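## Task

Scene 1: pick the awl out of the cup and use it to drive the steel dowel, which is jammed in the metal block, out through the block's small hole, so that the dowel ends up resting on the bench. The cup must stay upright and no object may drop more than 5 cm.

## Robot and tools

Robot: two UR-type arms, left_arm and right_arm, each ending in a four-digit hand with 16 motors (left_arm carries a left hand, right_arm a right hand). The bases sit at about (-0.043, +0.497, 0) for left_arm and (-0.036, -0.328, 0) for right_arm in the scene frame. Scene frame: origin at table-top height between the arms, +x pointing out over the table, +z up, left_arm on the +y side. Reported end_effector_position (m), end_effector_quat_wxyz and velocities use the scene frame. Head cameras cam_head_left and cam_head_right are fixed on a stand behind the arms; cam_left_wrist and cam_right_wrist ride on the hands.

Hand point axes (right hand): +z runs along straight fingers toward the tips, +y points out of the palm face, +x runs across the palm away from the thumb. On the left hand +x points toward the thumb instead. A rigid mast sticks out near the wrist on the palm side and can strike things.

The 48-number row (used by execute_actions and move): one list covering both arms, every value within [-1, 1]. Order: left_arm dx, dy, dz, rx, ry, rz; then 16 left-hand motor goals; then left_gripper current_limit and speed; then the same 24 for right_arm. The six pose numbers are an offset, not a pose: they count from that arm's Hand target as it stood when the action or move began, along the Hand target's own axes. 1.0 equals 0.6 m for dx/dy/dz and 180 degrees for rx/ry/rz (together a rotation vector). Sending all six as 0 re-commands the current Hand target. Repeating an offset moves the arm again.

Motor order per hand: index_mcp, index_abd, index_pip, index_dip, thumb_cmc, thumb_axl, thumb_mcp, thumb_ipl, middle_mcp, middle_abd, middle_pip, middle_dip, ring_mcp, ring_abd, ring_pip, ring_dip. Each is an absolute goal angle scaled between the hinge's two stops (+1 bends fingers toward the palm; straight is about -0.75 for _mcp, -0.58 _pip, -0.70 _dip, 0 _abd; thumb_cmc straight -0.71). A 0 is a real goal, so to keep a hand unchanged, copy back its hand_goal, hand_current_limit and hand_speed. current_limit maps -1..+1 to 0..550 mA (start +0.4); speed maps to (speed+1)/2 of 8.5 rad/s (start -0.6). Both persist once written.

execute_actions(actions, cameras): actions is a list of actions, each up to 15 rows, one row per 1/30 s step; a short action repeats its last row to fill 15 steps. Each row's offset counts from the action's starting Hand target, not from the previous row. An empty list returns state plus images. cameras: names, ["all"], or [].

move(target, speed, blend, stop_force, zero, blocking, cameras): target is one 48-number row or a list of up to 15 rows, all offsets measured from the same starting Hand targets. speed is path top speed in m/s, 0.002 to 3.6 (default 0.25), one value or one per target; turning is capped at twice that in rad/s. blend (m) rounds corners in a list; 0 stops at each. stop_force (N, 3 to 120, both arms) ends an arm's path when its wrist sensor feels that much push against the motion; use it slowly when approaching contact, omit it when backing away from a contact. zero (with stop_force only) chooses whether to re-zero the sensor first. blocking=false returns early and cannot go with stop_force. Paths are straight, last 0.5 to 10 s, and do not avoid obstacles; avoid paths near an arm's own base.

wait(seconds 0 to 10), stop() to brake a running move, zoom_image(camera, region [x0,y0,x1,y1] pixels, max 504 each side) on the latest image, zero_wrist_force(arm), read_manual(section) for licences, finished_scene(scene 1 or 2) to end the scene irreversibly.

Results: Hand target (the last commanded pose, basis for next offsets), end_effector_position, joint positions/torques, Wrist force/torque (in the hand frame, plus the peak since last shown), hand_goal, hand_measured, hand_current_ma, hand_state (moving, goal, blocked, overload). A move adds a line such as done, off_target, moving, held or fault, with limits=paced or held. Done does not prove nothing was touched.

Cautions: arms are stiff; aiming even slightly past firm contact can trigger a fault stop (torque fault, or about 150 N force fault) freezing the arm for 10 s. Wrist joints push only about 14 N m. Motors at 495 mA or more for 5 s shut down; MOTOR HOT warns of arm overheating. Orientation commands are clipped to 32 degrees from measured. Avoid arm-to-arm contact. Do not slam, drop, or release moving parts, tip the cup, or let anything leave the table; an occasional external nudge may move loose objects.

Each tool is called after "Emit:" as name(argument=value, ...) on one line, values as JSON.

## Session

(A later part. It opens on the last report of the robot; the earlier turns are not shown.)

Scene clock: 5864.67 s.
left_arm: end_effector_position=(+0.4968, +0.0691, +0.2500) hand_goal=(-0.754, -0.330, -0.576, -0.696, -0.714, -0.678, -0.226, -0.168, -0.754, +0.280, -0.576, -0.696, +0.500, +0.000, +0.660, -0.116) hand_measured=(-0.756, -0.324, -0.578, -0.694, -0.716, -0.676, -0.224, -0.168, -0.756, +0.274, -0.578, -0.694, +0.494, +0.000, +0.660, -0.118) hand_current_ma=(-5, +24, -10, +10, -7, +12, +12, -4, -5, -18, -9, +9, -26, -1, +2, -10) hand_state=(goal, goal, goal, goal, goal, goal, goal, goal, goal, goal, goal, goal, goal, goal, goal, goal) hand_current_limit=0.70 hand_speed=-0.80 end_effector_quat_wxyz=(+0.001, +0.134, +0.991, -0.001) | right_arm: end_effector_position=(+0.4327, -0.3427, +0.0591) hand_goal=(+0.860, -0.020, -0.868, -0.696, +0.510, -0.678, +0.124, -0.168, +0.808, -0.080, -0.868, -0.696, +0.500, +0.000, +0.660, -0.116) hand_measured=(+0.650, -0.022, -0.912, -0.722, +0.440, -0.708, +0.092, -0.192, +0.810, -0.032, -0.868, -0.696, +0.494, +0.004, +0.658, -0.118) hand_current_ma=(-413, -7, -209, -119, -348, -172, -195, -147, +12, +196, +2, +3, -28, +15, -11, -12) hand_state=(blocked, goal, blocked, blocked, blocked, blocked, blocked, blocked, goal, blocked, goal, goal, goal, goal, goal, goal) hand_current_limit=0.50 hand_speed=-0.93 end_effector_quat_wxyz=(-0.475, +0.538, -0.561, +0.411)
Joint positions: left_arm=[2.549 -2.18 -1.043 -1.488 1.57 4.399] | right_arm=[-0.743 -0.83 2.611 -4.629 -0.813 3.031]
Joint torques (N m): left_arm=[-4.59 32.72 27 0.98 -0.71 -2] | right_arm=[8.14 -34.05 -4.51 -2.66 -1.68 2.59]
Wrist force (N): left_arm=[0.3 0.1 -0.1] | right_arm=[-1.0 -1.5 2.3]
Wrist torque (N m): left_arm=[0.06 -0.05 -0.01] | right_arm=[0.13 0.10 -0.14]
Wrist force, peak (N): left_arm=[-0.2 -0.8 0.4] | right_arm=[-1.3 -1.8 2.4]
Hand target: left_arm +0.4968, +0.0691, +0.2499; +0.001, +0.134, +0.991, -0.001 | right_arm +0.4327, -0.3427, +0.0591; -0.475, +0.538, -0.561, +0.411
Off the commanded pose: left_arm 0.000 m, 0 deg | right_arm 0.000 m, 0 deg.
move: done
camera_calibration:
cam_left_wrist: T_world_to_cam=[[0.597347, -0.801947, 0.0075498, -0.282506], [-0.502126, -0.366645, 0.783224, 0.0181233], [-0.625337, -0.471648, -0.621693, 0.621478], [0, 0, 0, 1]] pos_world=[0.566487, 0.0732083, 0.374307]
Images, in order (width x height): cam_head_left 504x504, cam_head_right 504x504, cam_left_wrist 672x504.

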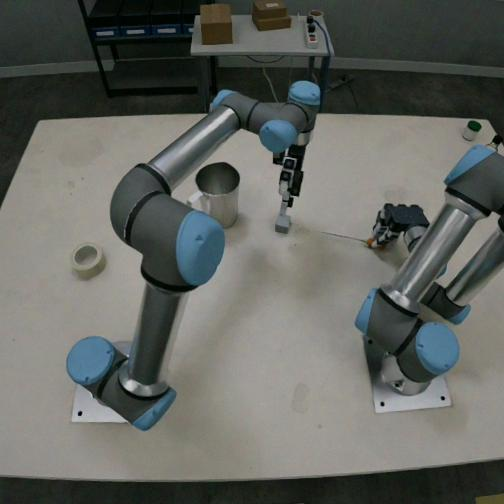

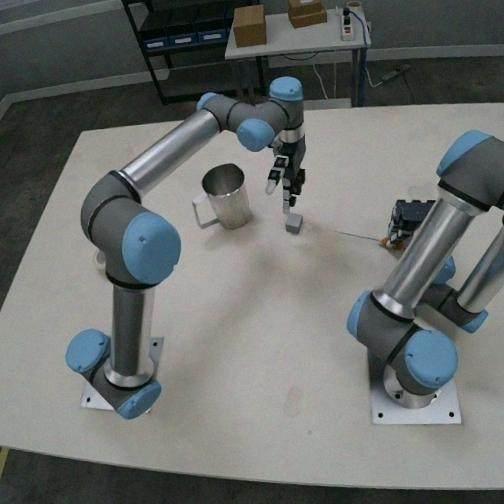

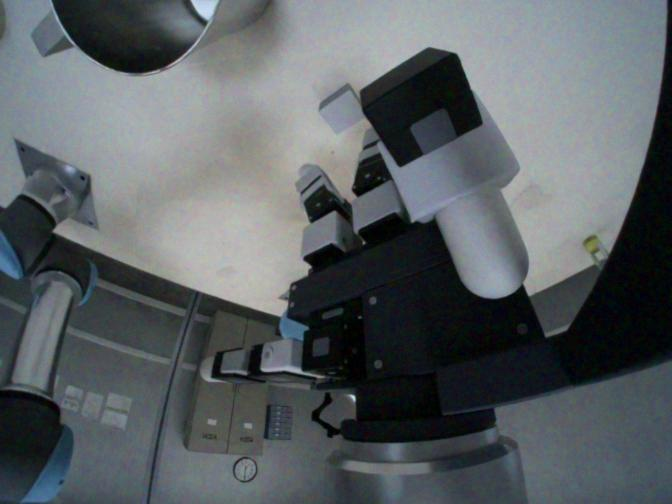

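Emit:
move(target=[[-0.0057,-0.0018,0.1,0,0,0,-0.754,-0.45,-0.576,-0.696,-0.714,-0.678,-0.226,-0.168,-0.754,0.4,-0.576,-0.696,0.5,0,0.66,-0.116,0.5,-0.8, 0,0,0,0,0,0,0.86,-0.02,-0.8686,-0.6957,0.51,-0.677,0.125,-0.1676,0.808,-0.08,-0.8686,-0.6957,0.5,0,0.66,-0.116,0.4,-0.93]], speed=0.08, cameras=["cam_left_wrist"])

Emit:
zoom_image(camera="cam_left_wrist", region=[270, 80, 430, 220])

Scene clock: 5887.73 s.
left_arm: end_effector_position=(+0.4998, +0.0670, +0.1898) hand_goal=(-0.754, -0.450, -0.576, -0.696, -0.714, -0.678, -0.226, -0.168, -0.754, +0.400, -0.576, -0.696, +0.500, +0.000, +0.660, -0.116) hand_measured=(-0.756, -0.442, -0.578, -0.694, -0.716, -0.676, -0.224, -0.168, -0.756, +0.394, -0.578, -0.694, +0.494, +0.000, +0.660, -0.118) hand_current_ma=(-5, +29, -10, +10, -7, +12, +12, -4, -5, -22, -9, +9, -26, -1, +2, -10) hand_state=(goal, goal, goal, goal, goal, goal, goal, goal, goal, goal, goal, goal, goal, goal, goal, goal) hand_current_limit=0.50 hand_speed=-0.80 end_effector_quat_wxyz=(+0.001, +0.134, +0.991, -0.001) | right_arm: end_effector_position=(+0.4327, -0.3427, +0.0591) hand_goal=(+0.860, -0.020, -0.868, -0.696, +0.510, -0.678, +0.124, -0.168, +0.808, -0.080, -0.868, -0.696, +0.500, +0.000, +0.660, -0.116) hand_measured=(+0.650, -0.022, -0.912, -0.722, +0.440, -0.708, +0.092, -0.192, +0.810, -0.032, -0.868, -0.696, +0.494, +0.004, +0.658, -0.118) hand_current_ma=(-385, -7, -209, -119, -348, -172, -195, -147, +12, +196, +2, +3, -28, +15, -11, -12) hand_state=(blocked, goal, blocked, blocked, blocked, blocked, blocked, blocked, goal, blocked, goal, goal, goal, goal, goal, goal) hand_current_limit=0.40 hand_speed=-0.93 end_effector_quat_wxyz=(-0.475, +0.538, -0.561, +0.411)
Joint positions: left_arm=[2.549 -2.213 -1.143 -1.355 1.57 4.399] | right_arm=[-0.743 -0.83 2.611 -4.629 -0.813 3.031]
Joint torques (N m): left_arm=[-6.92 61.98 24.23 2.31 -1.01 -1.78] | right_arm=[11 -34.19 -4.52 -2.6 -1.66 2.46]
Wrist force (N): left_arm=[0.2 0.2 0.0] | right_arm=[-1.0 -1.3 2.1]
Wrist torque (N m): left_arm=[0.07 -0.03 -0.03] | right_arm=[0.15 0.11 -0.14]
Wrist force, peak (N): left_arm=[0.3 0.4 -1.2] | right_arm=[-1.4 -1.5 2.4]
Hand target: left_arm +0.4998, +0.0670, +0.1899; +0.001, +0.134, +0.991, -0.001 | right_arm +0.4327, -0.3427, +0.0591; -0.475, +0.538, -0.561, +0.411
Off the commanded pose: left_arm 0.000 m, 0 deg | right_arm 0.000 m, 0 deg.
move: done
camera_calibration:
cam_left_wrist: T_world_to_cam=[[0.597396, -0.801913, 0.00728837, -0.285616], [-0.50177, -0.36668, 0.783436, 0.0657581], [-0.625575, -0.471679, -0.62143, 0.585008], [0, 0, 0, 1]] pos_world=[0.569588, 0.0710084, 0.314106]
Images, in order (width x height): cam_left_wrist 672x504.

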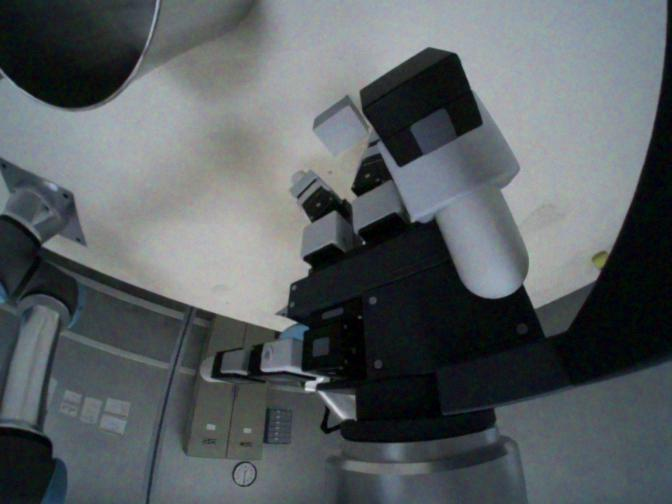

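Scaled by 3.150 from the camera's 672x504 image, which has a finer 960x720 frame.

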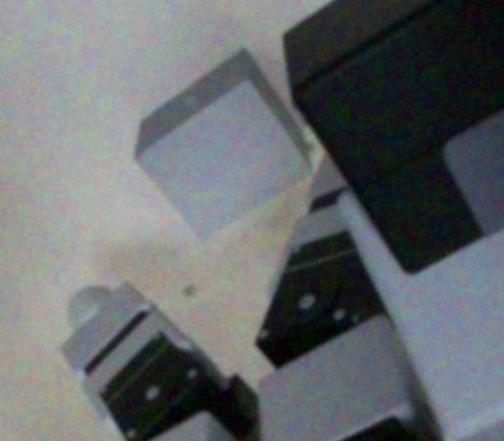

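Emit:
move(target=[[-0.003,0,0.1,0,0,0,-0.754,-0.45,-0.576,-0.696,-0.714,-0.678,-0.226,-0.168,-0.754,0.4,-0.576,-0.696,0.5,0,0.66,-0.116,0.5,-0.8, 0,0,0,0,0,0,0.86,-0.02,-0.8686,-0.6957,0.51,-0.677,0.125,-0.1676,0.808,-0.08,-0.8686,-0.6957,0.5,0,0.66,-0.116,0.4,-0.93]], speed=0.04, stop_force=4, cameras=["cam_left_wrist","cam_head_left","cam_head_right"])

Emit:
zoom_image(camera="cam_left_wrist", region=[270, 100, 430, 240])

Emit:
zoom_image(camera="cam_head_left", region=[250, 180, 330, 250])

Emit:
zoom_image(camera="cam_head_right", region=[260, 180, 340, 250])

Scene clock: 5900.43 s.
left_arm: end_effector_position=(+0.5017, +0.0664, +0.1299) hand_goal=(-0.754, -0.450, -0.576, -0.696, -0.714, -0.678, -0.226, -0.168, -0.754, +0.400, -0.576, -0.696, +0.500, +0.000, +0.660, -0.116) hand_measured=(-0.756, -0.442, -0.578, -0.694, -0.716, -0.676, -0.224, -0.168, -0.756, +0.394, -0.578, -0.694, +0.494, +0.000, +0.660, -0.118) hand_current_ma=(-5, +28, -10, +10, -7, +12, +12, -4, -5, -21, -9, +9, -26, -1, +2, -10) hand_state=(goal, goal, goal, goal, goal, goal, goal, goal, goal, goal, goal, goal, goal, goal, goal, goal) hand_current_limit=0.50 hand_speed=-0.80 end_effector_quat_wxyz=(+0.001, +0.134, +0.991, -0.001) | right_arm: end_effector_position=(+0.4327, -0.3427, +0.0591) hand_goal=(+0.860, -0.020, -0.868, -0.696, +0.510, -0.678, +0.124, -0.168, +0.808, -0.080, -0.868, -0.696, +0.500, +0.000, +0.660, -0.116) hand_measured=(+0.650, -0.022, -0.912, -0.722, +0.440, -0.708, +0.092, -0.192, +0.810, -0.032, -0.868, -0.696, +0.494, +0.004, +0.658, -0.118) hand_current_ma=(-385, -7, -209, -119, -348, -172, -195, -147, +12, +196, +2, +3, -28, +15, -11, -12) hand_state=(blocked, goal, blocked, blocked, blocked, blocked, blocked, blocked, goal, blocked, goal, goal, goal, goal, goal, goal) hand_current_limit=0.40 hand_speed=-0.93 end_effector_quat_wxyz=(-0.475, +0.538, -0.561, +0.411)
Joint positions: left_arm=[2.549 -2.259 -1.224 -1.227 1.57 4.4] | right_arm=[-0.743 -0.83 2.611 -4.629 -0.813 3.031]
Joint torques (N m): left_arm=[6.25 63.99 28.21 2.31 0.19 1.46] | right_arm=[11.17 -32.45 -2.94 -2.5 -1.87 2.56]
Wrist force (N): left_arm=[0.2 0.2 -0.1] | right_arm=[-1.3 -1.3 2.0]
Wrist torque (N m): left_arm=[0.07 -0.04 -0.06] | right_arm=[0.17 0.14 -0.15]
Wrist force, peak (N): left_arm=[0.5 0.4 -0.9] | right_arm=[-1.3 -1.8 2.2]
Hand target: left_arm +0.5017, +0.0664, +0.1299; +0.001, +0.134, +0.991, -0.001 | right_arm +0.4327, -0.3427, +0.0591; -0.475, +0.538, -0.561, +0.411
Off the commanded pose: left_arm 0.000 m, 0 deg | right_arm 0.000 m, 0 deg.
move: done
camera_calibration:
cam_left_wrist: T_world_to_cam=[[0.597332, -0.801959, 0.00748148, -0.286665], [-0.501972, -0.366581, 0.783353, 0.113534], [-0.625475, -0.471677, -0.621532, 0.548643], [0, 0, 0, 1]] pos_world=[0.571388, 0.0705083, 0.254206]
Images, in order (width x height): cam_head_left 504x504, cam_head_right 504x504, cam_left_wrist 672x504.

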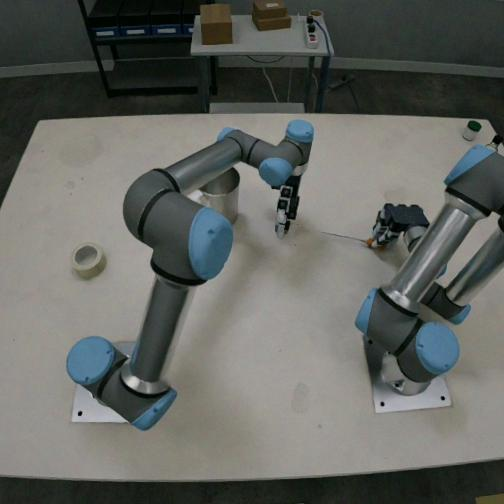

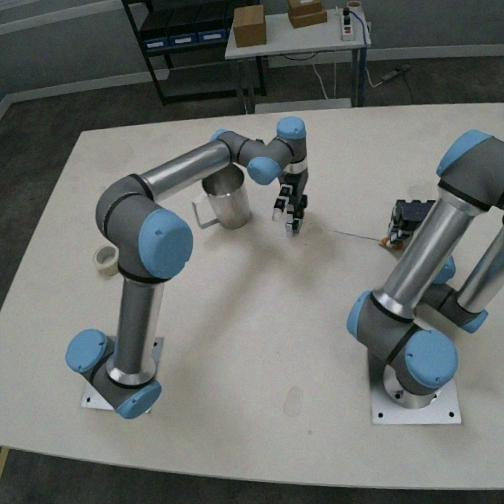

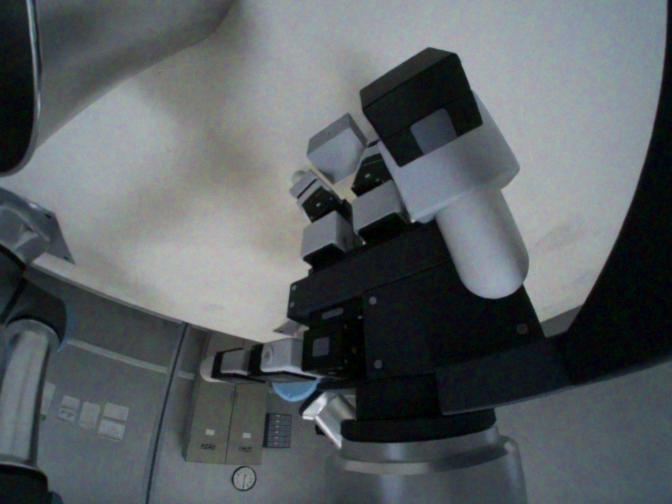

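Scaled by 3.150 from the camera's 672x504 image, which has a finer 960x720 frame.

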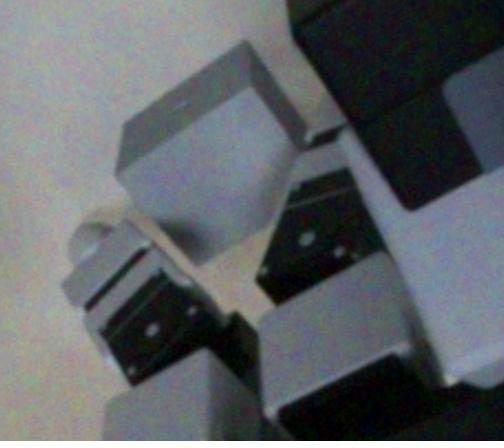

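Scaled by 6.300 from the camera's 504x504 image, which has a finer 720x720 frame.

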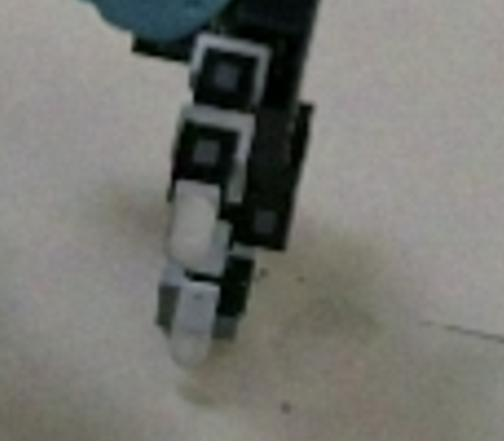

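Scaled by 6.300 from the camera's 504x504 image, which has a finer 720x720 frame.

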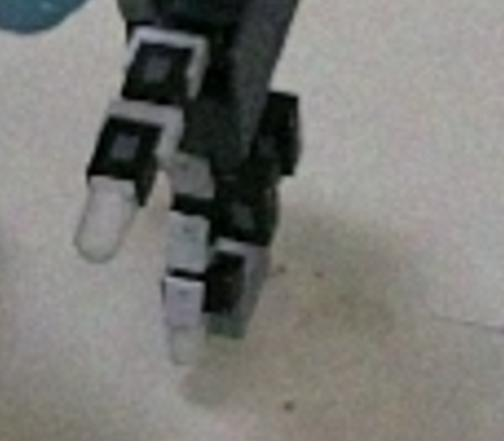

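Emit:
move(target=[[0,0,0,0,0,0,-0.754,-0.05,-0.576,-0.696,-0.714,-0.678,-0.226,-0.168,-0.754,0.05,-0.576,-0.696,0.5,0,0.66,-0.116,0.2,-0.93, 0,0,0,0,0,0,0.86,-0.02,-0.8686,-0.6957,0.51,-0.677,0.125,-0.1676,0.808,-0.08,-0.8686,-0.6957,0.5,0,0.66,-0.116,0.4,-0.93]], speed=0.04, cameras=["cam_left_wrist"])

Emit:
zoom_image(camera="cam_left_wrist", region=[270, 100, 430, 240])

Scene clock: 5907.53 s.
left_arm: end_effector_position=(+0.5017, +0.0664, +0.1299) hand_goal=(-0.754, -0.050, -0.576, -0.696, -0.714, -0.678, -0.226, -0.168, -0.754, +0.050, -0.576, -0.696, +0.500, +0.000, +0.660, -0.116) hand_measured=(-0.756, -0.298, -0.578, -0.694, -0.716, -0.676, -0.224, -0.168, -0.756, +0.224, -0.578, -0.694, +0.494, +0.000, +0.660, -0.118) hand_current_ma=(-5, -330, -10, +10, -7, +12, +12, -4, -5, +241, -9, +9, -26, -1, +2, -10) hand_state=(goal, moving, goal, goal, goal, goal, goal, goal, goal, moving, goal, goal, goal, goal, goal, goal) hand_current_limit=0.20 hand_speed=-0.93 end_effector_quat_wxyz=(+0.001, +0.134, +0.991, -0.001) | right_arm: end_effector_position=(+0.4327, -0.3427, +0.0591) hand_goal=(+0.860, -0.020, -0.868, -0.696, +0.510, -0.678, +0.124, -0.168, +0.808, -0.080, -0.868, -0.696, +0.500, +0.000, +0.660, -0.116) hand_measured=(+0.650, -0.022, -0.912, -0.722, +0.440, -0.708, +0.092, -0.192, +0.810, -0.032, -0.868, -0.696, +0.494, +0.004, +0.658, -0.118) hand_current_ma=(-385, -7, -209, -119, -348, -172, -195, -147, +12, +196, +2, +3, -28, +15, -11, -12) hand_state=(blocked, goal, blocked, blocked, blocked, blocked, blocked, blocked, goal, blocked, goal, goal, goal, goal, goal, goal) hand_current_limit=0.40 hand_speed=-0.93 end_effector_quat_wxyz=(-0.475, +0.538, -0.561, +0.411)
Joint positions: left_arm=[2.549 -2.259 -1.224 -1.227 1.57 4.4] | right_arm=[-0.743 -0.83 2.611 -4.629 -0.813 3.031]
Joint torques (N m): left_arm=[-0.4 63.43 27.67 3.64 -0.02 0.26] | right_arm=[9.52 -30.91 -3.36 -2.32 -1.54 2.53]
Wrist force (N): left_arm=[0.4 0.2 -0.8] | right_arm=[-1.3 -1.5 2.1]
Wrist torque (N m): left_arm=[0.13 -0.03 -0.04] | right_arm=[0.13 0.15 -0.16]
Wrist force, peak (N): left_arm=[1.1 0.2 -0.5] | right_arm=[-1.2 -1.7 2.3]
Hand target: left_arm +0.5017, +0.0664, +0.1299; +0.001, +0.134, +0.991, -0.001 | right_arm +0.4327, -0.3427, +0.0591; -0.475, +0.538, -0.561, +0.411
Off the commanded pose: left_arm 0.000 m, 0 deg | right_arm 0.000 m, 0 deg.
move: done
camera_calibration:
cam_left_wrist: T_world_to_cam=[[0.597332, -0.801959, 0.00748172, -0.286665], [-0.501972, -0.366581, 0.783353, 0.113534], [-0.625475, -0.471677, -0.621532, 0.548643], [0, 0, 0, 1]] pos_world=[0.571388, 0.0705083, 0.254206]
Images, in order (width x height): cam_left_wrist 672x504.

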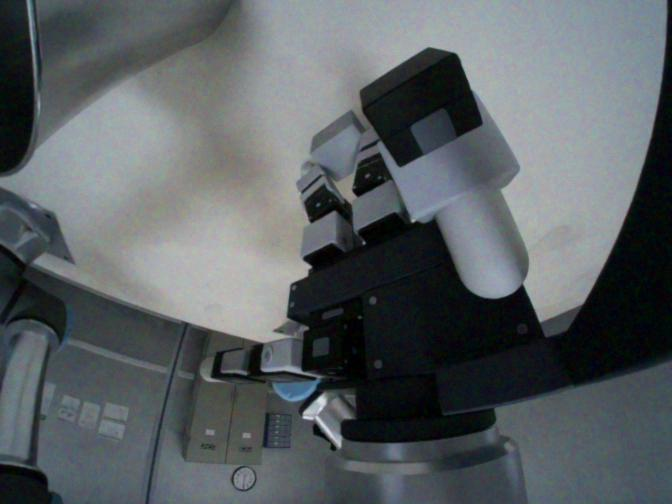

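Scaled by 3.150 from the camera's 672x504 image, which has a finer 960x720 frame.

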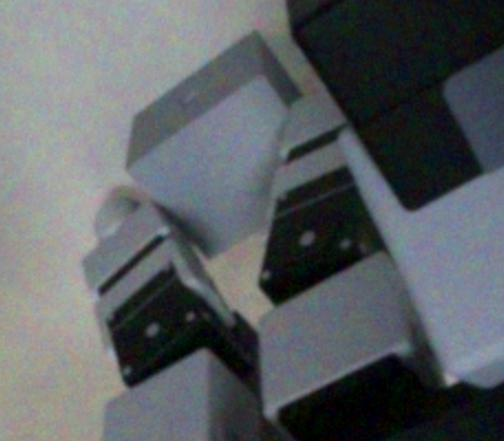

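Emit:
wait(seconds=1.5, cameras=["cam_left_wrist"])

Emit:
zoom_image(camera="cam_left_wrist", region=[270, 100, 430, 240])

Scene clock: 5913.83 s.
left_arm: end_effector_position=(+0.5017, +0.0664, +0.1299) hand_goal=(-0.754, -0.050, -0.576, -0.696, -0.714, -0.678, -0.226, -0.168, -0.754, +0.050, -0.576, -0.696, +0.500, +0.000, +0.660, -0.116) hand_measured=(-0.756, -0.298, -0.578, -0.694, -0.716, -0.676, -0.224, -0.168, -0.756, +0.222, -0.578, -0.694, +0.494, +0.000, +0.660, -0.118) hand_current_ma=(-5, -330, -10, +10, -7, +12, +12, -4, -5, +330, -9, +9, -26, -1, +2, -10) hand_state=(goal, blocked, goal, goal, goal, goal, goal, goal, goal, blocked, goal, goal, goal, goal, goal, goal) hand_current_limit=0.20 hand_speed=-0.93 end_effector_quat_wxyz=(+0.001, +0.134, +0.991, -0.001) | right_arm: end_effector_position=(+0.4327, -0.3427, +0.0591) hand_goal=(+0.860, -0.020, -0.868, -0.696, +0.510, -0.678, +0.124, -0.168, +0.808, -0.080, -0.868, -0.696, +0.500, +0.000, +0.660, -0.116) hand_measured=(+0.650, -0.022, -0.912, -0.722, +0.440, -0.708, +0.092, -0.192, +0.810, -0.032, -0.868, -0.696, +0.494, +0.004, +0.658, -0.118) hand_current_ma=(-385, -7, -209, -119, -348, -172, -195, -147, +12, +196, +2, +3, -28, +15, -11, -12) hand_state=(blocked, goal, blocked, blocked, blocked, blocked, blocked, blocked, goal, blocked, goal, goal, goal, goal, goal, goal) hand_current_limit=0.40 hand_speed=-0.93 end_effector_quat_wxyz=(-0.475, +0.538, -0.561, +0.411)
Joint positions: left_arm=[2.549 -2.259 -1.224 -1.227 1.57 4.4] | right_arm=[-0.743 -0.83 2.611 -4.629 -0.813 3.031]
Joint torques (N m): left_arm=[-1.48 57.25 20.4 3.38 -0.64 -1.18] | right_arm=[11.16 -30.97 -3 -2.16 -1.57 2.59]
Wrist force (N): left_arm=[-0.2 0.1 -0.8] | right_arm=[-1.4 -1.7 2.0]
Wrist torque (N m): left_arm=[0.10 -0.09 -0.08] | right_arm=[0.13 0.16 -0.17]
Wrist force, peak (N): left_arm=[-0.3 0.3 -1.0] | right_arm=[-0.9 -1.8 2.4]
Hand target: left_arm +0.5017, +0.0664, +0.1299; +0.001, +0.134, +0.991, -0.001 | right_arm +0.4327, -0.3427, +0.0591; -0.475, +0.538, -0.561, +0.411
Off the commanded pose: left_arm 0.000 m, 0 deg | right_arm 0.000 m, 0 deg.
wait: 1.50 s; at rest from the start
camera_calibration:
cam_left_wrist: T_world_to_cam=[[0.597332, -0.801959, 0.00748172, -0.286665], [-0.501972, -0.366581, 0.783353, 0.113534], [-0.625475, -0.471677, -0.621532, 0.548643], [0, 0, 0, 1]] pos_world=[0.571388, 0.0705083, 0.254206]
Images, in order (width x height): cam_left_wrist 672x504.

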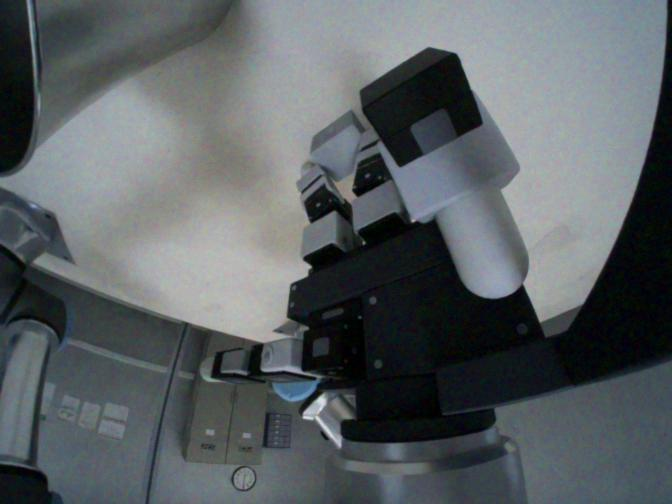

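Scaled by 3.150 from the camera's 672x504 image, which has a finer 960x720 frame.

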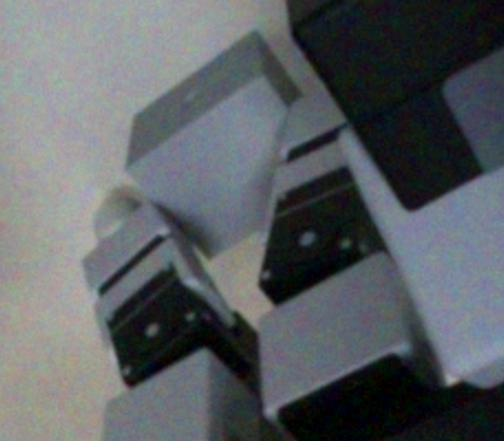

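Emit:
move(target=[[0.0281,-0.0031,0,0,0,-0.0694,-0.754,-0.05,-0.576,-0.696,-0.714,-0.678,-0.226,-0.168,-0.754,0.05,-0.576,-0.696,0.5,0,0.66,-0.116,0.2,-0.93,0,0,0,0,0,0,0.86,-0.02,-0.8686,-0.6957,0.51,-0.677,0.125,-0.1676,0.808,-0.08,-0.8686,-0.6957,0.5,0,0.66,-0.116,0.4,-0.93],[0.0548,-0.0121,0,0,0,-0.1389,-0.754,-0.05,-0.576,-0.696,-0.714,-0.678,-0.226,-0.168,-0.754,0.05,-0.576,-0.696,0.5,0,0.66,-0.116,0.2,-0.93,0,0,0,0,0,0,0.86,-0.02,-0.8686,-0.6957,0.51,-0.677,0.125,-0.1676,0.808,-0.08,-0.8686,-0.6957,0.5,0,0.66,-0.116,0.4,-0.93],[0.0789,-0.0268,0,0,0,-0.2083,-0.754,-0.05,-0.576,-0.696,-0.714,-0.678,-0.226,-0.168,-0.754,0.05,-0.576,-0.696,0.5,0,0.66,-0.116,0.2,-0.93,0,0,0,0,0,0,0.86,-0.02,-0.8686,-0.6957,0.51,-0.677,0.125,-0.1676,0.808,-0.08,-0.8686,-0.6957,0.5,0,0.66,-0.116,0.4,-0.93]], speed=0.1, blend=0.004, cameras=["cam_left_wrist","cam_head_left","cam_head_right"])

Emit:
zoom_image(camera="cam_left_wrist", region=[270, 100, 430, 240])

Emit:
zoom_image(camera="cam_head_left", region=[250, 180, 330, 250])

Emit:
zoom_image(camera="cam_head_right", region=[260, 180, 340, 250])

Scene clock: 5945.00 s.
left_arm: end_effector_position=(+0.4518, +0.0636, +0.1299) hand_goal=(-0.754, -0.050, -0.576, -0.696, -0.714, -0.678, -0.226, -0.168, -0.754, +0.050, -0.576, -0.696, +0.500, +0.000, +0.660, -0.116) hand_measured=(-0.754, -0.298, -0.578, -0.694, -0.716, -0.676, -0.224, -0.168, -0.754, +0.222, -0.578, -0.694, +0.494, +0.000, +0.660, -0.118) hand_current_ma=(+0, -330, -6, +9, -7, +12, +12, -4, -1, +330, -8, +8, -26, -1, +2, -10) hand_state=(goal, blocked, goal, goal, goal, goal, goal, goal, goal, blocked, goal, goal, goal, goal, goal, goal) hand_current_limit=0.20 hand_speed=-0.93 end_effector_quat_wxyz=(+0.000, -0.191, +0.982, -0.001) | right_arm: end_effector_position=(+0.4327, -0.3427, +0.0591) hand_goal=(+0.860, -0.020, -0.868, -0.696, +0.510, -0.678, +0.124, -0.168, +0.808, -0.080, -0.868, -0.696, +0.500, +0.000, +0.660, -0.116) hand_measured=(+0.650, -0.022, -0.912, -0.722, +0.440, -0.708, +0.092, -0.192, +0.810, -0.032, -0.868, -0.696, +0.494, +0.004, +0.658, -0.118) hand_current_ma=(-385, -7, -209, -119, -348, -172, -195, -147, +12, +196, +2, +3, -28, +15, -11, -12) hand_state=(blocked, goal, blocked, blocked, blocked, blocked, blocked, blocked, goal, blocked, goal, goal, goal, goal, goal, goal) hand_current_limit=0.40 hand_speed=-0.93 end_effector_quat_wxyz=(-0.475, +0.538, -0.561, +0.411)
Joint positions: left_arm=[2.569 -2.241 -1.254 -1.215 1.57 3.765] | right_arm=[-0.743 -0.83 2.611 -4.629 -0.813 3.031]
Joint torques (N m): left_arm=[0.64 50.22 26.78 1.82 -0.15 -0.12] | right_arm=[10.91 -28.22 -2.21 -1.92 -1.64 2.41]
Wrist force (N): left_arm=[0.3 0.0 -0.4] | right_arm=[-1.2 -1.4 2.0]
Wrist torque (N m): left_arm=[0.11 -0.03 -0.06] | right_arm=[0.16 0.12 -0.15]
Wrist force, peak (N): left_arm=[0.2 0.4 -1.7] | right_arm=[-1.5 -1.6 2.3]
Hand target: left_arm +0.4517, +0.0635, +0.1299; +0.000, -0.191, +0.982, -0.001 | right_arm +0.4327, -0.3427, +0.0591; -0.475, +0.538, -0.561, +0.411
Off the commanded pose: left_arm 0.000 m, 0 deg | right_arm 0.000 m, 0 deg.
move: done
camera_calibration:
cam_left_wrist: T_world_to_cam=[[0.962046, -0.272799, 0.00701237, -0.457497], [-0.174549, -0.5954, 0.78424, -0.0460303], [-0.209765, -0.755698, -0.620418, 0.346211], [0, 0, 0, 1]] pos_world=[0.504721, 0.10942, 0.254103]
Images, in order (width x height): cam_head_left 504x504, cam_head_right 504x504, cam_left_wrist 672x504.

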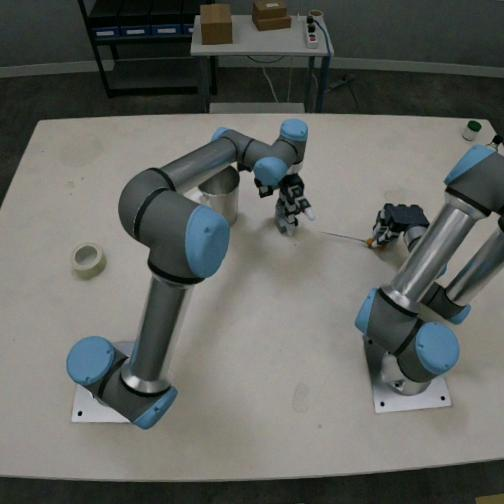

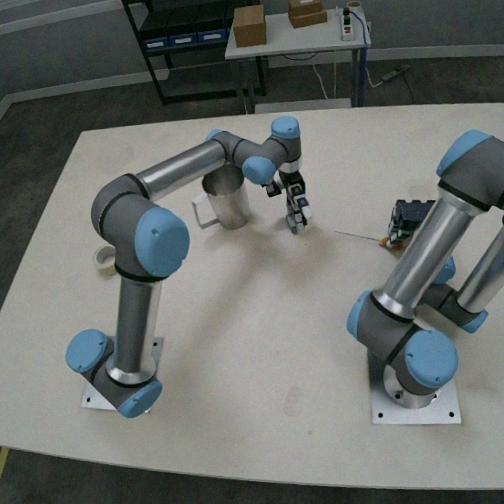

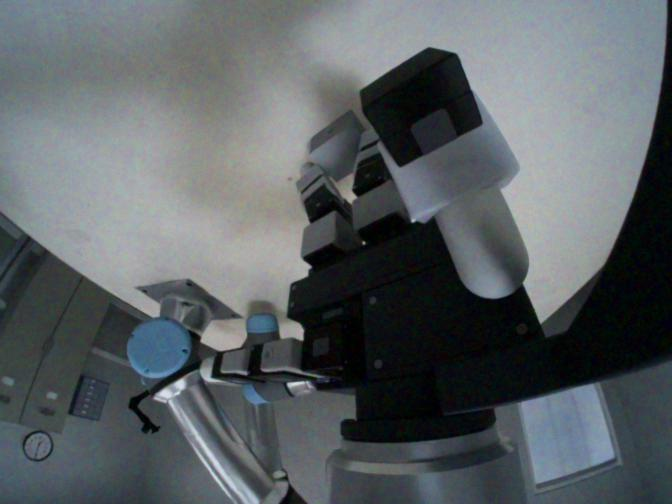

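Scaled by 3.150 from the camera's 672x504 image, which has a finer 960x720 frame.

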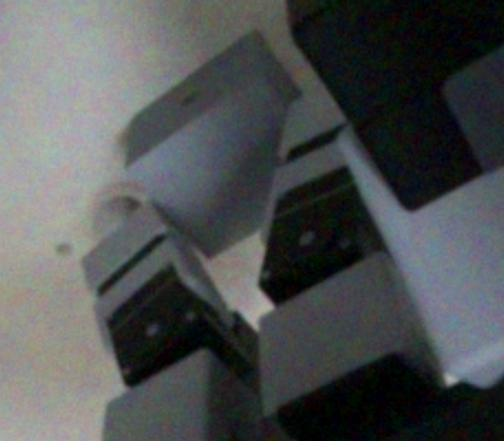

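Scaled by 6.300 from the camera's 504x504 image, which has a finer 720x720 frame.

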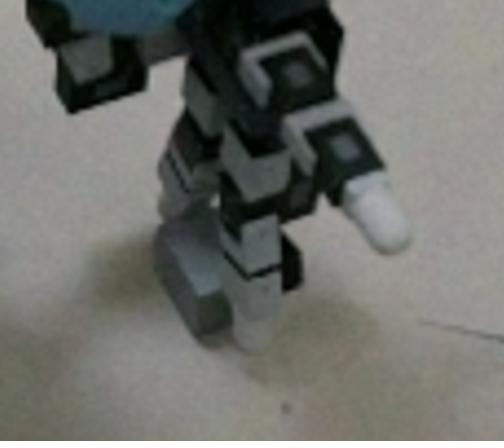

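Scaled by 6.300 from the camera's 504x504 image, which has a finer 720x720 frame.

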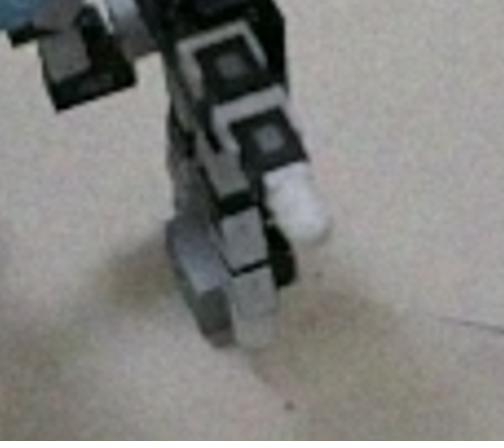

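Emit:
move(target=[[0.0295,-0.0034,0,0,0,-0.0732,-0.754,-0.05,-0.576,-0.696,-0.714,-0.678,-0.226,-0.168,-0.754,0.05,-0.576,-0.696,0.5,0,0.66,-0.116,0.2,-0.93,0,0,0,0,0,0,0.86,-0.02,-0.8686,-0.6957,0.51,-0.677,0.125,-0.1676,0.808,-0.08,-0.8686,-0.6957,0.5,0,0.66,-0.116,0.4,-0.93],[0.0575,-0.0135,0,0,0,-0.1463,-0.754,-0.05,-0.576,-0.696,-0.714,-0.678,-0.226,-0.168,-0.754,0.05,-0.576,-0.696,0.5,0,0.66,-0.116,0.2,-0.93,0,0,0,0,0,0,0.86,-0.02,-0.8686,-0.6957,0.51,-0.677,0.125,-0.1676,0.808,-0.08,-0.8686,-0.6957,0.5,0,0.66,-0.116,0.4,-0.93],[0.0825,-0.0296,0,0,0,-0.2194,-0.754,-0.05,-0.576,-0.696,-0.714,-0.678,-0.226,-0.168,-0.754,0.05,-0.576,-0.696,0.5,0,0.66,-0.116,0.2,-0.93,0,0,0,0,0,0,0.86,-0.02,-0.8686,-0.6957,0.51,-0.677,0.125,-0.1676,0.808,-0.08,-0.8686,-0.6957,0.5,0,0.66,-0.116,0.4,-0.93],[0.1031,-0.051,0,0,0,-0.2926,-0.754,-0.05,-0.576,-0.696,-0.714,-0.678,-0.226,-0.168,-0.754,0.05,-0.576,-0.696,0.5,0,0.66,-0.116,0.2,-0.93,0,0,0,0,0,0,0.86,-0.02,-0.8686,-0.6957,0.51,-0.677,0.125,-0.1676,0.808,-0.08,-0.8686,-0.6957,0.5,0,0.66,-0.116,0.4,-0.93],[0.1183,-0.0766,0,0,0,-0.3657,-0.754,-0.05,-0.576,-0.696,-0.714,-0.678,-0.226,-0.168,-0.754,0.05,-0.576,-0.696,0.5,0,0.66,-0.116,0.2,-0.93,0,0,0,0,0,0,0.86,-0.02,-0.8686,-0.6957,0.51,-0.677,0.125,-0.1676,0.808,-0.08,-0.8686,-0.6957,0.5,0,0.66,-0.116,0.4,-0.93],[0.1273,-0.1049,0,0,0,-0.4389,-0.754,-0.05,-0.576,-0.696,-0.714,-0.678,-0.226,-0.168,-0.754,0.05,-0.576,-0.696,0.5,0,0.66,-0.116,0.2,-0.93,0,0,0,0,0,0,0.86,-0.02,-0.8686,-0.6957,0.51,-0.677,0.125,-0.1676,0.808,-0.08,-0.8686,-0.6957,0.5,0,0.66,-0.116,0.4,-0.93]], speed=0.1, blend=0.004, cameras=["cam_left_wrist","cam_head_left","cam_head_right"])

Emit:
zoom_image(camera="cam_left_wrist", region=[270, 100, 430, 240])

Emit:
zoom_image(camera="cam_head_right", region=[260, 180, 340, 250])

Scene clock: 5969.90 s.
left_arm: end_effector_position=(+0.4045, -0.0235, +0.1300) hand_goal=(-0.754, -0.050, -0.576, -0.696, -0.714, -0.678, -0.226, -0.168, -0.754, +0.050, -0.576, -0.696, +0.500, +0.000, +0.660, -0.116) hand_measured=(-0.752, -0.298, -0.576, -0.694, -0.716, -0.676, -0.224, -0.168, -0.754, +0.220, -0.578, -0.694, +0.494, +0.000, +0.660, -0.118) hand_current_ma=(+5, -330, -3, +9, -7, +12, +12, -4, +3, +330, -6, +8, -26, -1, +2, -10) hand_state=(goal, blocked, goal, goal, goal, goal, goal, goal, goal, blocked, goal, goal, goal, goal, goal, goal) hand_current_limit=0.20 hand_speed=-0.93 end_effector_quat_wxyz=(+0.000, +0.772, -0.636, +0.001) | right_arm: end_effector_position=(+0.4327, -0.3427, +0.0591) hand_goal=(+0.860, -0.020, -0.868, -0.696, +0.510, -0.678, +0.124, -0.168, +0.808, -0.080, -0.868, -0.696, +0.500, +0.000, +0.660, -0.116) hand_measured=(+0.650, -0.022, -0.912, -0.722, +0.440, -0.708, +0.092, -0.192, +0.810, -0.032, -0.868, -0.696, +0.494, +0.004, +0.658, -0.118) hand_current_ma=(-385, -7, -209, -119, -348, -172, -195, -147, +12, +196, +2, +3, -28, +15, -11, -12) hand_state=(blocked, goal, blocked, blocked, blocked, blocked, blocked, blocked, goal, blocked, goal, goal, goal, goal, goal, goal) hand_current_limit=0.40 hand_speed=-0.93 end_effector_quat_wxyz=(-0.475, +0.538, -0.561, +0.411)
Joint positions: left_arm=[2.579 -2.172 -1.372 -1.166 1.57 2.397] | right_arm=[-0.743 -0.83 2.611 -4.629 -0.813 3.031]
Joint torques (N m): left_arm=[-2.47 47.22 26.82 2.19 0.28 -0.46] | right_arm=[12.4 -26.37 -2.99 -1.55 -1.71 2.21]
Wrist force (N): left_arm=[0.4 -0.2 -0.3] | right_arm=[-0.9 -1.3 2.1]
Wrist torque (N m): left_arm=[0.06 -0.02 -0.04] | right_arm=[0.16 0.10 -0.13]
Wrist force, peak (N): left_arm=[0.0 0.2 -3.7] | right_arm=[-1.5 -1.6 2.4]
Hand target: left_arm +0.4046, -0.0235, +0.1300; +0.000, +0.772, -0.636, +0.001 | right_arm +0.4327, -0.3427, +0.0591; -0.475, +0.538, -0.561, +0.411
Off the commanded pose: left_arm 0.000 m, 0 deg | right_arm 0.000 m, 0 deg.
move: done
camera_calibration:
cam_left_wrist: T_world_to_cam=[[0.451427, 0.892299, 0.00408547, -0.20157], [0.551859, -0.282786, 0.784527, -0.392761], [0.701188, -0.351903, -0.620081, -0.088477], [0, 0, 0, 1]] pos_world=[0.369782, 0.037658, 0.254092]
Images, in order (width x height): cam_head_left 504x504, cam_head_right 504x504, cam_left_wrist 672x504.

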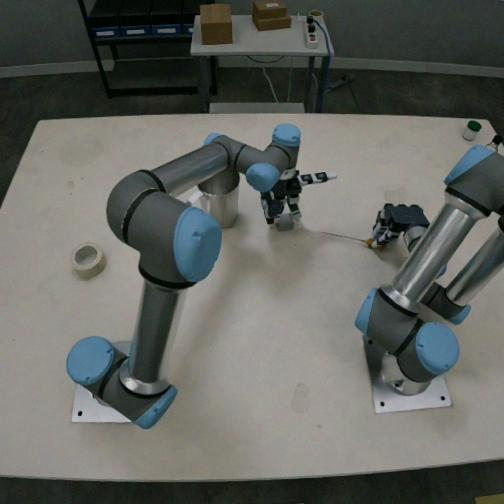

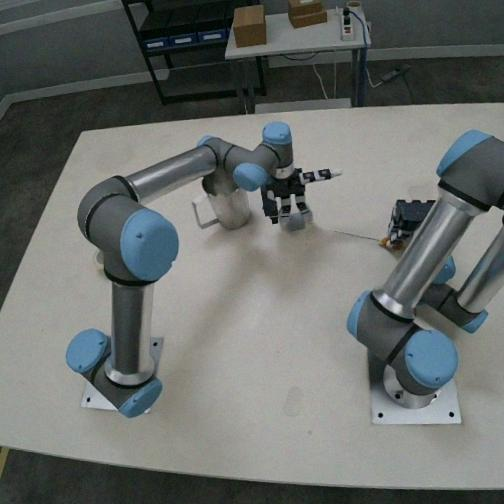

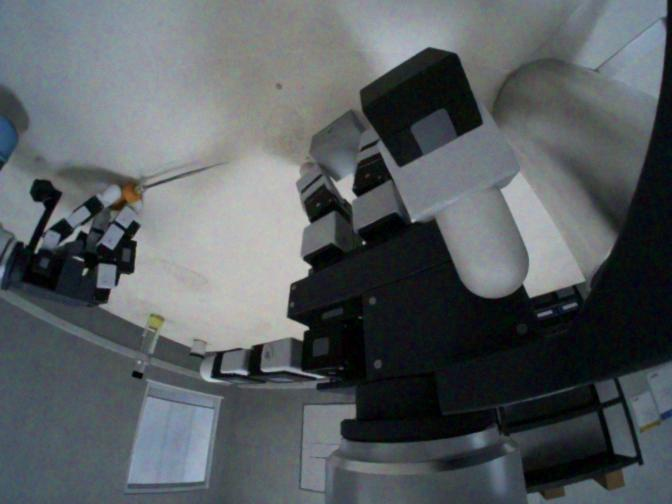

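Scaled by 3.150 from the camera's 672x504 image, which has a finer 960x720 frame.

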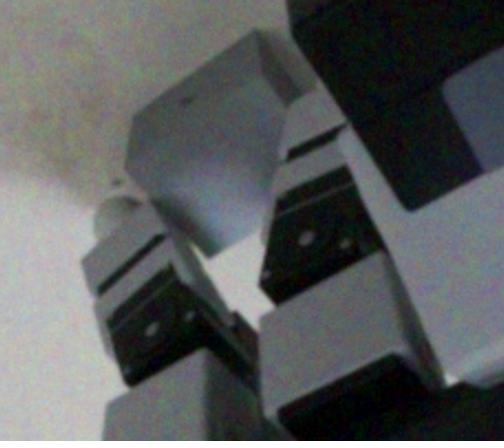

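Scaled by 6.300 from the camera's 504x504 image, which has a finer 720x720 frame.

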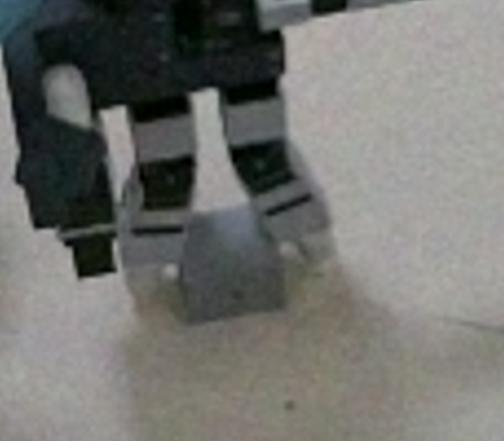

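Emit:
move(target=[[0.0295,-0.0034,0,0,0,-0.0732,-0.754,-0.05,-0.576,-0.696,-0.714,-0.678,-0.226,-0.168,-0.754,0.05,-0.576,-0.696,0.5,0,0.66,-0.116,0.2,-0.93,0,0,0,0,0,0,0.86,-0.02,-0.8686,-0.6957,0.51,-0.677,0.125,-0.1676,0.808,-0.08,-0.8686,-0.6957,0.5,0,0.66,-0.116,0.4,-0.93],[0.0575,-0.0135,0,0,0,-0.1463,-0.754,-0.05,-0.576,-0.696,-0.714,-0.678,-0.226,-0.168,-0.754,0.05,-0.576,-0.696,0.5,0,0.66,-0.116,0.2,-0.93,0,0,0,0,0,0,0.86,-0.02,-0.8686,-0.6957,0.51,-0.677,0.125,-0.1676,0.808,-0.08,-0.8686,-0.6957,0.5,0,0.66,-0.116,0.4,-0.93],[0.0825,-0.0296,0,0,0,-0.2194,-0.754,-0.05,-0.576,-0.696,-0.714,-0.678,-0.226,-0.168,-0.754,0.05,-0.576,-0.696,0.5,0,0.66,-0.116,0.2,-0.93,0,0,0,0,0,0,0.86,-0.02,-0.8686,-0.6957,0.51,-0.677,0.125,-0.1676,0.808,-0.08,-0.8686,-0.6957,0.5,0,0.66,-0.116,0.4,-0.93],[0.1031,-0.051,0,0,0,-0.2926,-0.754,-0.05,-0.576,-0.696,-0.714,-0.678,-0.226,-0.168,-0.754,0.05,-0.576,-0.696,0.5,0,0.66,-0.116,0.2,-0.93,0,0,0,0,0,0,0.86,-0.02,-0.8686,-0.6957,0.51,-0.677,0.125,-0.1676,0.808,-0.08,-0.8686,-0.6957,0.5,0,0.66,-0.116,0.4,-0.93],[0.1183,-0.0766,0,0,0,-0.3657,-0.754,-0.05,-0.576,-0.696,-0.714,-0.678,-0.226,-0.168,-0.754,0.05,-0.576,-0.696,0.5,0,0.66,-0.116,0.2,-0.93,0,0,0,0,0,0,0.86,-0.02,-0.8686,-0.6957,0.51,-0.677,0.125,-0.1676,0.808,-0.08,-0.8686,-0.6957,0.5,0,0.66,-0.116,0.4,-0.93],[0.1273,-0.1049,0,0,0,-0.4389,-0.754,-0.05,-0.576,-0.696,-0.714,-0.678,-0.226,-0.168,-0.754,0.05,-0.576,-0.696,0.5,0,0.66,-0.116,0.2,-0.93,0,0,0,0,0,0,0.86,-0.02,-0.8686,-0.6957,0.51,-0.677,0.125,-0.1676,0.808,-0.08,-0.8686,-0.6957,0.5,0,0.66,-0.116,0.4,-0.93]], speed=0.1, blend=0.004, cameras=["all"])

Emit:
zoom_image(camera="cam_left_wrist", region=[270, 100, 430, 240])

Emit:
zoom_image(camera="cam_head_left", region=[250, 180, 330, 250])

Emit:
zoom_image(camera="cam_head_right", region=[260, 180, 340, 250])

Scene clock: 5999.47 s.
left_arm: end_effector_position=(+0.4809, -0.0865, +0.1302) hand_goal=(-0.754, -0.050, -0.576, -0.696, -0.714, -0.678, -0.226, -0.168, -0.754, +0.050, -0.576, -0.696, +0.500, +0.000, +0.660, -0.116) hand_measured=(-0.752, -0.298, -0.576, -0.694, -0.716, -0.676, -0.224, -0.168, -0.754, +0.220, -0.578, -0.694, +0.494, +0.000, +0.660, -0.118) hand_current_ma=(+9, -330, -1, +9, -7, +12, +12, -4, +4, +330, -5, +8, -26, -1, +2, -10) hand_state=(goal, blocked, goal, goal, goal, goal, goal, goal, goal, blocked, goal, goal, goal, goal, goal, goal) hand_current_limit=0.20 hand_speed=-0.93 end_effector_quat_wxyz=(+0.001, +1.000, +0.000, +0.001) | right_arm: end_effector_position=(+0.4327, -0.3427, +0.0591) hand_goal=(+0.860, -0.020, -0.868, -0.696, +0.510, -0.678, +0.124, -0.168, +0.808, -0.080, -0.868, -0.696, +0.500, +0.000, +0.660, -0.116) hand_measured=(+0.650, -0.022, -0.912, -0.722, +0.440, -0.708, +0.092, -0.192, +0.810, -0.032, -0.868, -0.696, +0.494, +0.004, +0.658, -0.118) hand_current_ma=(-385, -7, -209, -119, -348, -172, -195, -147, +12, +196, +2, +3, -28, +15, -11, -12) hand_state=(blocked, goal, blocked, blocked, blocked, blocked, blocked, blocked, goal, blocked, goal, goal, goal, goal, goal, goal) hand_current_limit=0.40 hand_speed=-0.93 end_effector_quat_wxyz=(-0.475, +0.538, -0.561, +0.411)
Joint positions: left_arm=[2.54 -2.156 -1.398 -1.156 1.57 0.978] | right_arm=[-0.743 -0.83 2.611 -4.629 -0.813 3.031]
Joint torques (N m): left_arm=[1.94 37.96 14.94 1.47 0.73 -0.31] | right_arm=[10.44 -22.89 0.29 -1.65 -1.52 1.98]
Wrist force (N): left_arm=[0.6 -0.1 -3.6] | right_arm=[-1.3 -1.2 2.2]
Wrist torque (N m): left_arm=[0.37 -0.02 -0.01] | right_arm=[0.16 0.15 -0.16]
Wrist force, peak (N): left_arm=[0.2 -0.1 -4.0] | right_arm=[-1.3 -1.9 2.1]
Hand target: left_arm +0.4810, -0.0864, +0.1302; +0.001, +1.000, +0.000, +0.001 | right_arm +0.4327, -0.3427, +0.0591; -0.475, +0.538, -0.561, +0.411
Off the commanded pose: left_arm 0.000 m, 0 deg | right_arm 0.000 m, 0 deg.
move: done
camera_calibration:
cam_left_wrist: T_world_to_cam=[[-0.78973, 0.613446, 0.00316279, 0.393128], [0.383652, 0.489865, 0.782844, -0.304944], [0.478683, 0.619449, -0.62221, 0.0271822], [0, 0, 0, 1]] pos_world=[0.414445, -0.108619, 0.254393]
cam_right_wrist: T_world_to_cam=[[-0.164113, 0.849122, -0.502055, 0.43025], [-0.658879, 0.284417, 0.696409, 0.280223], [0.734129, 0.445083, 0.512792, -0.0752071], [0, 0, 0, 1]] pos_world=[0.310454, -0.411562, 0.0594253]

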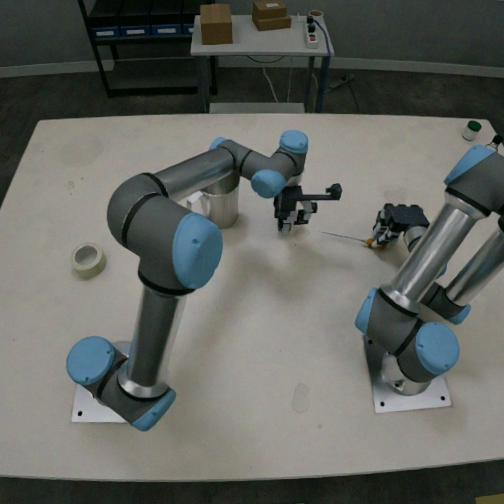

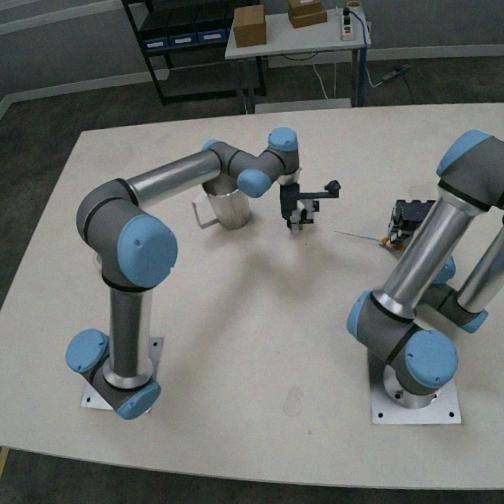

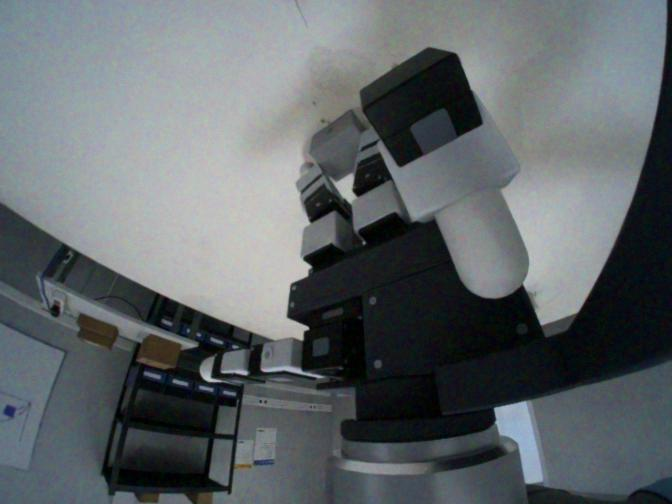

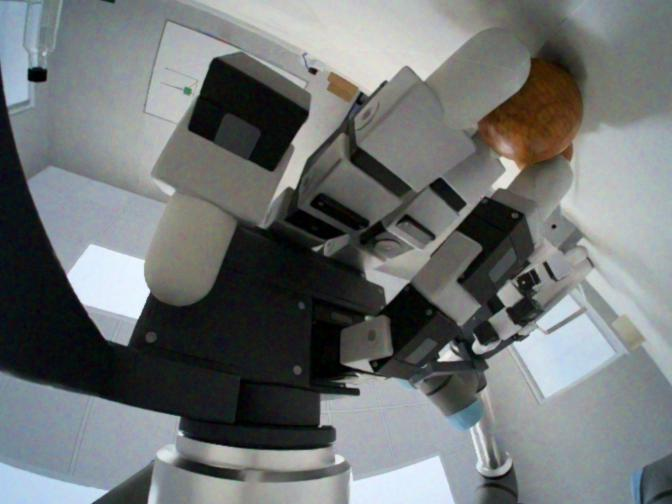

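Scaled by 3.150 from the camera's 672x504 image, which has a finer 960x720 frame.

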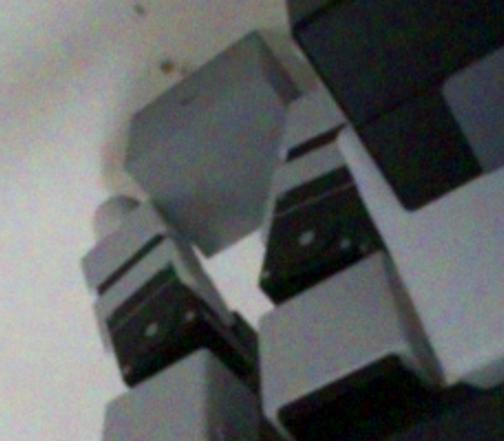

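Scaled by 6.300 from the camera's 504x504 image, which has a finer 720x720 frame.

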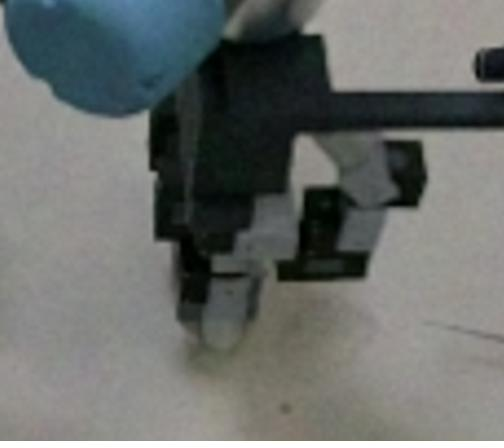

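Scaled by 6.300 from the camera's 504x504 image, which has a finer 720x720 frame.

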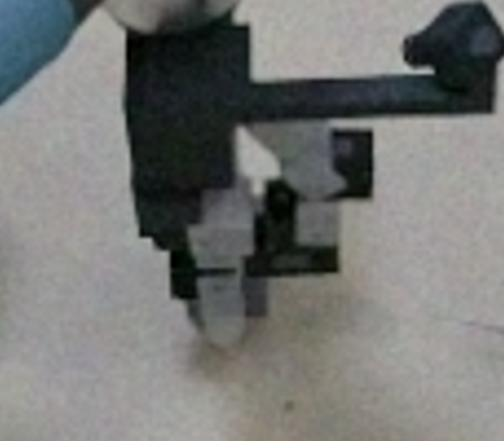

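Emit:
zoom_image(camera="cam_right_wrist", region=[480, 80, 672, 300])

Emit:
zoom_image(camera="cam_head_left", region=[300, 190, 440, 280])

Emit:
zoom_image(camera="cam_head_right", region=[310, 190, 450, 280])

Scaled by 2.291 from the camera's 672x504 image, which has a finer 960x720 frame.

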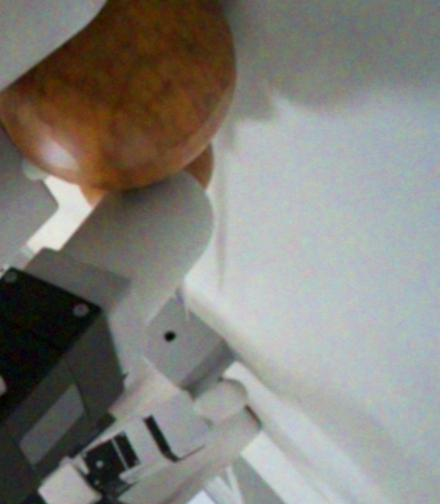

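Scaled by 3.600 from the camera's 504x504 image, which has a finer 720x720 frame.

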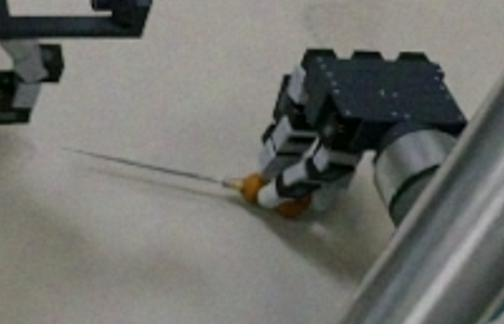

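Scaled by 3.600 from the camera's 504x504 image, which has a finer 720x720 frame.

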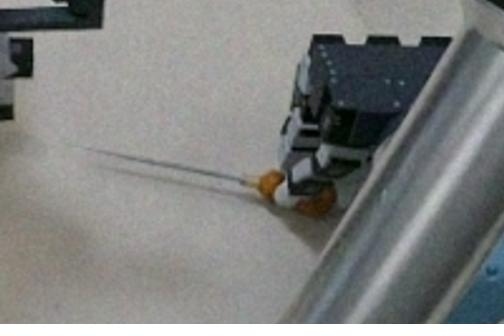

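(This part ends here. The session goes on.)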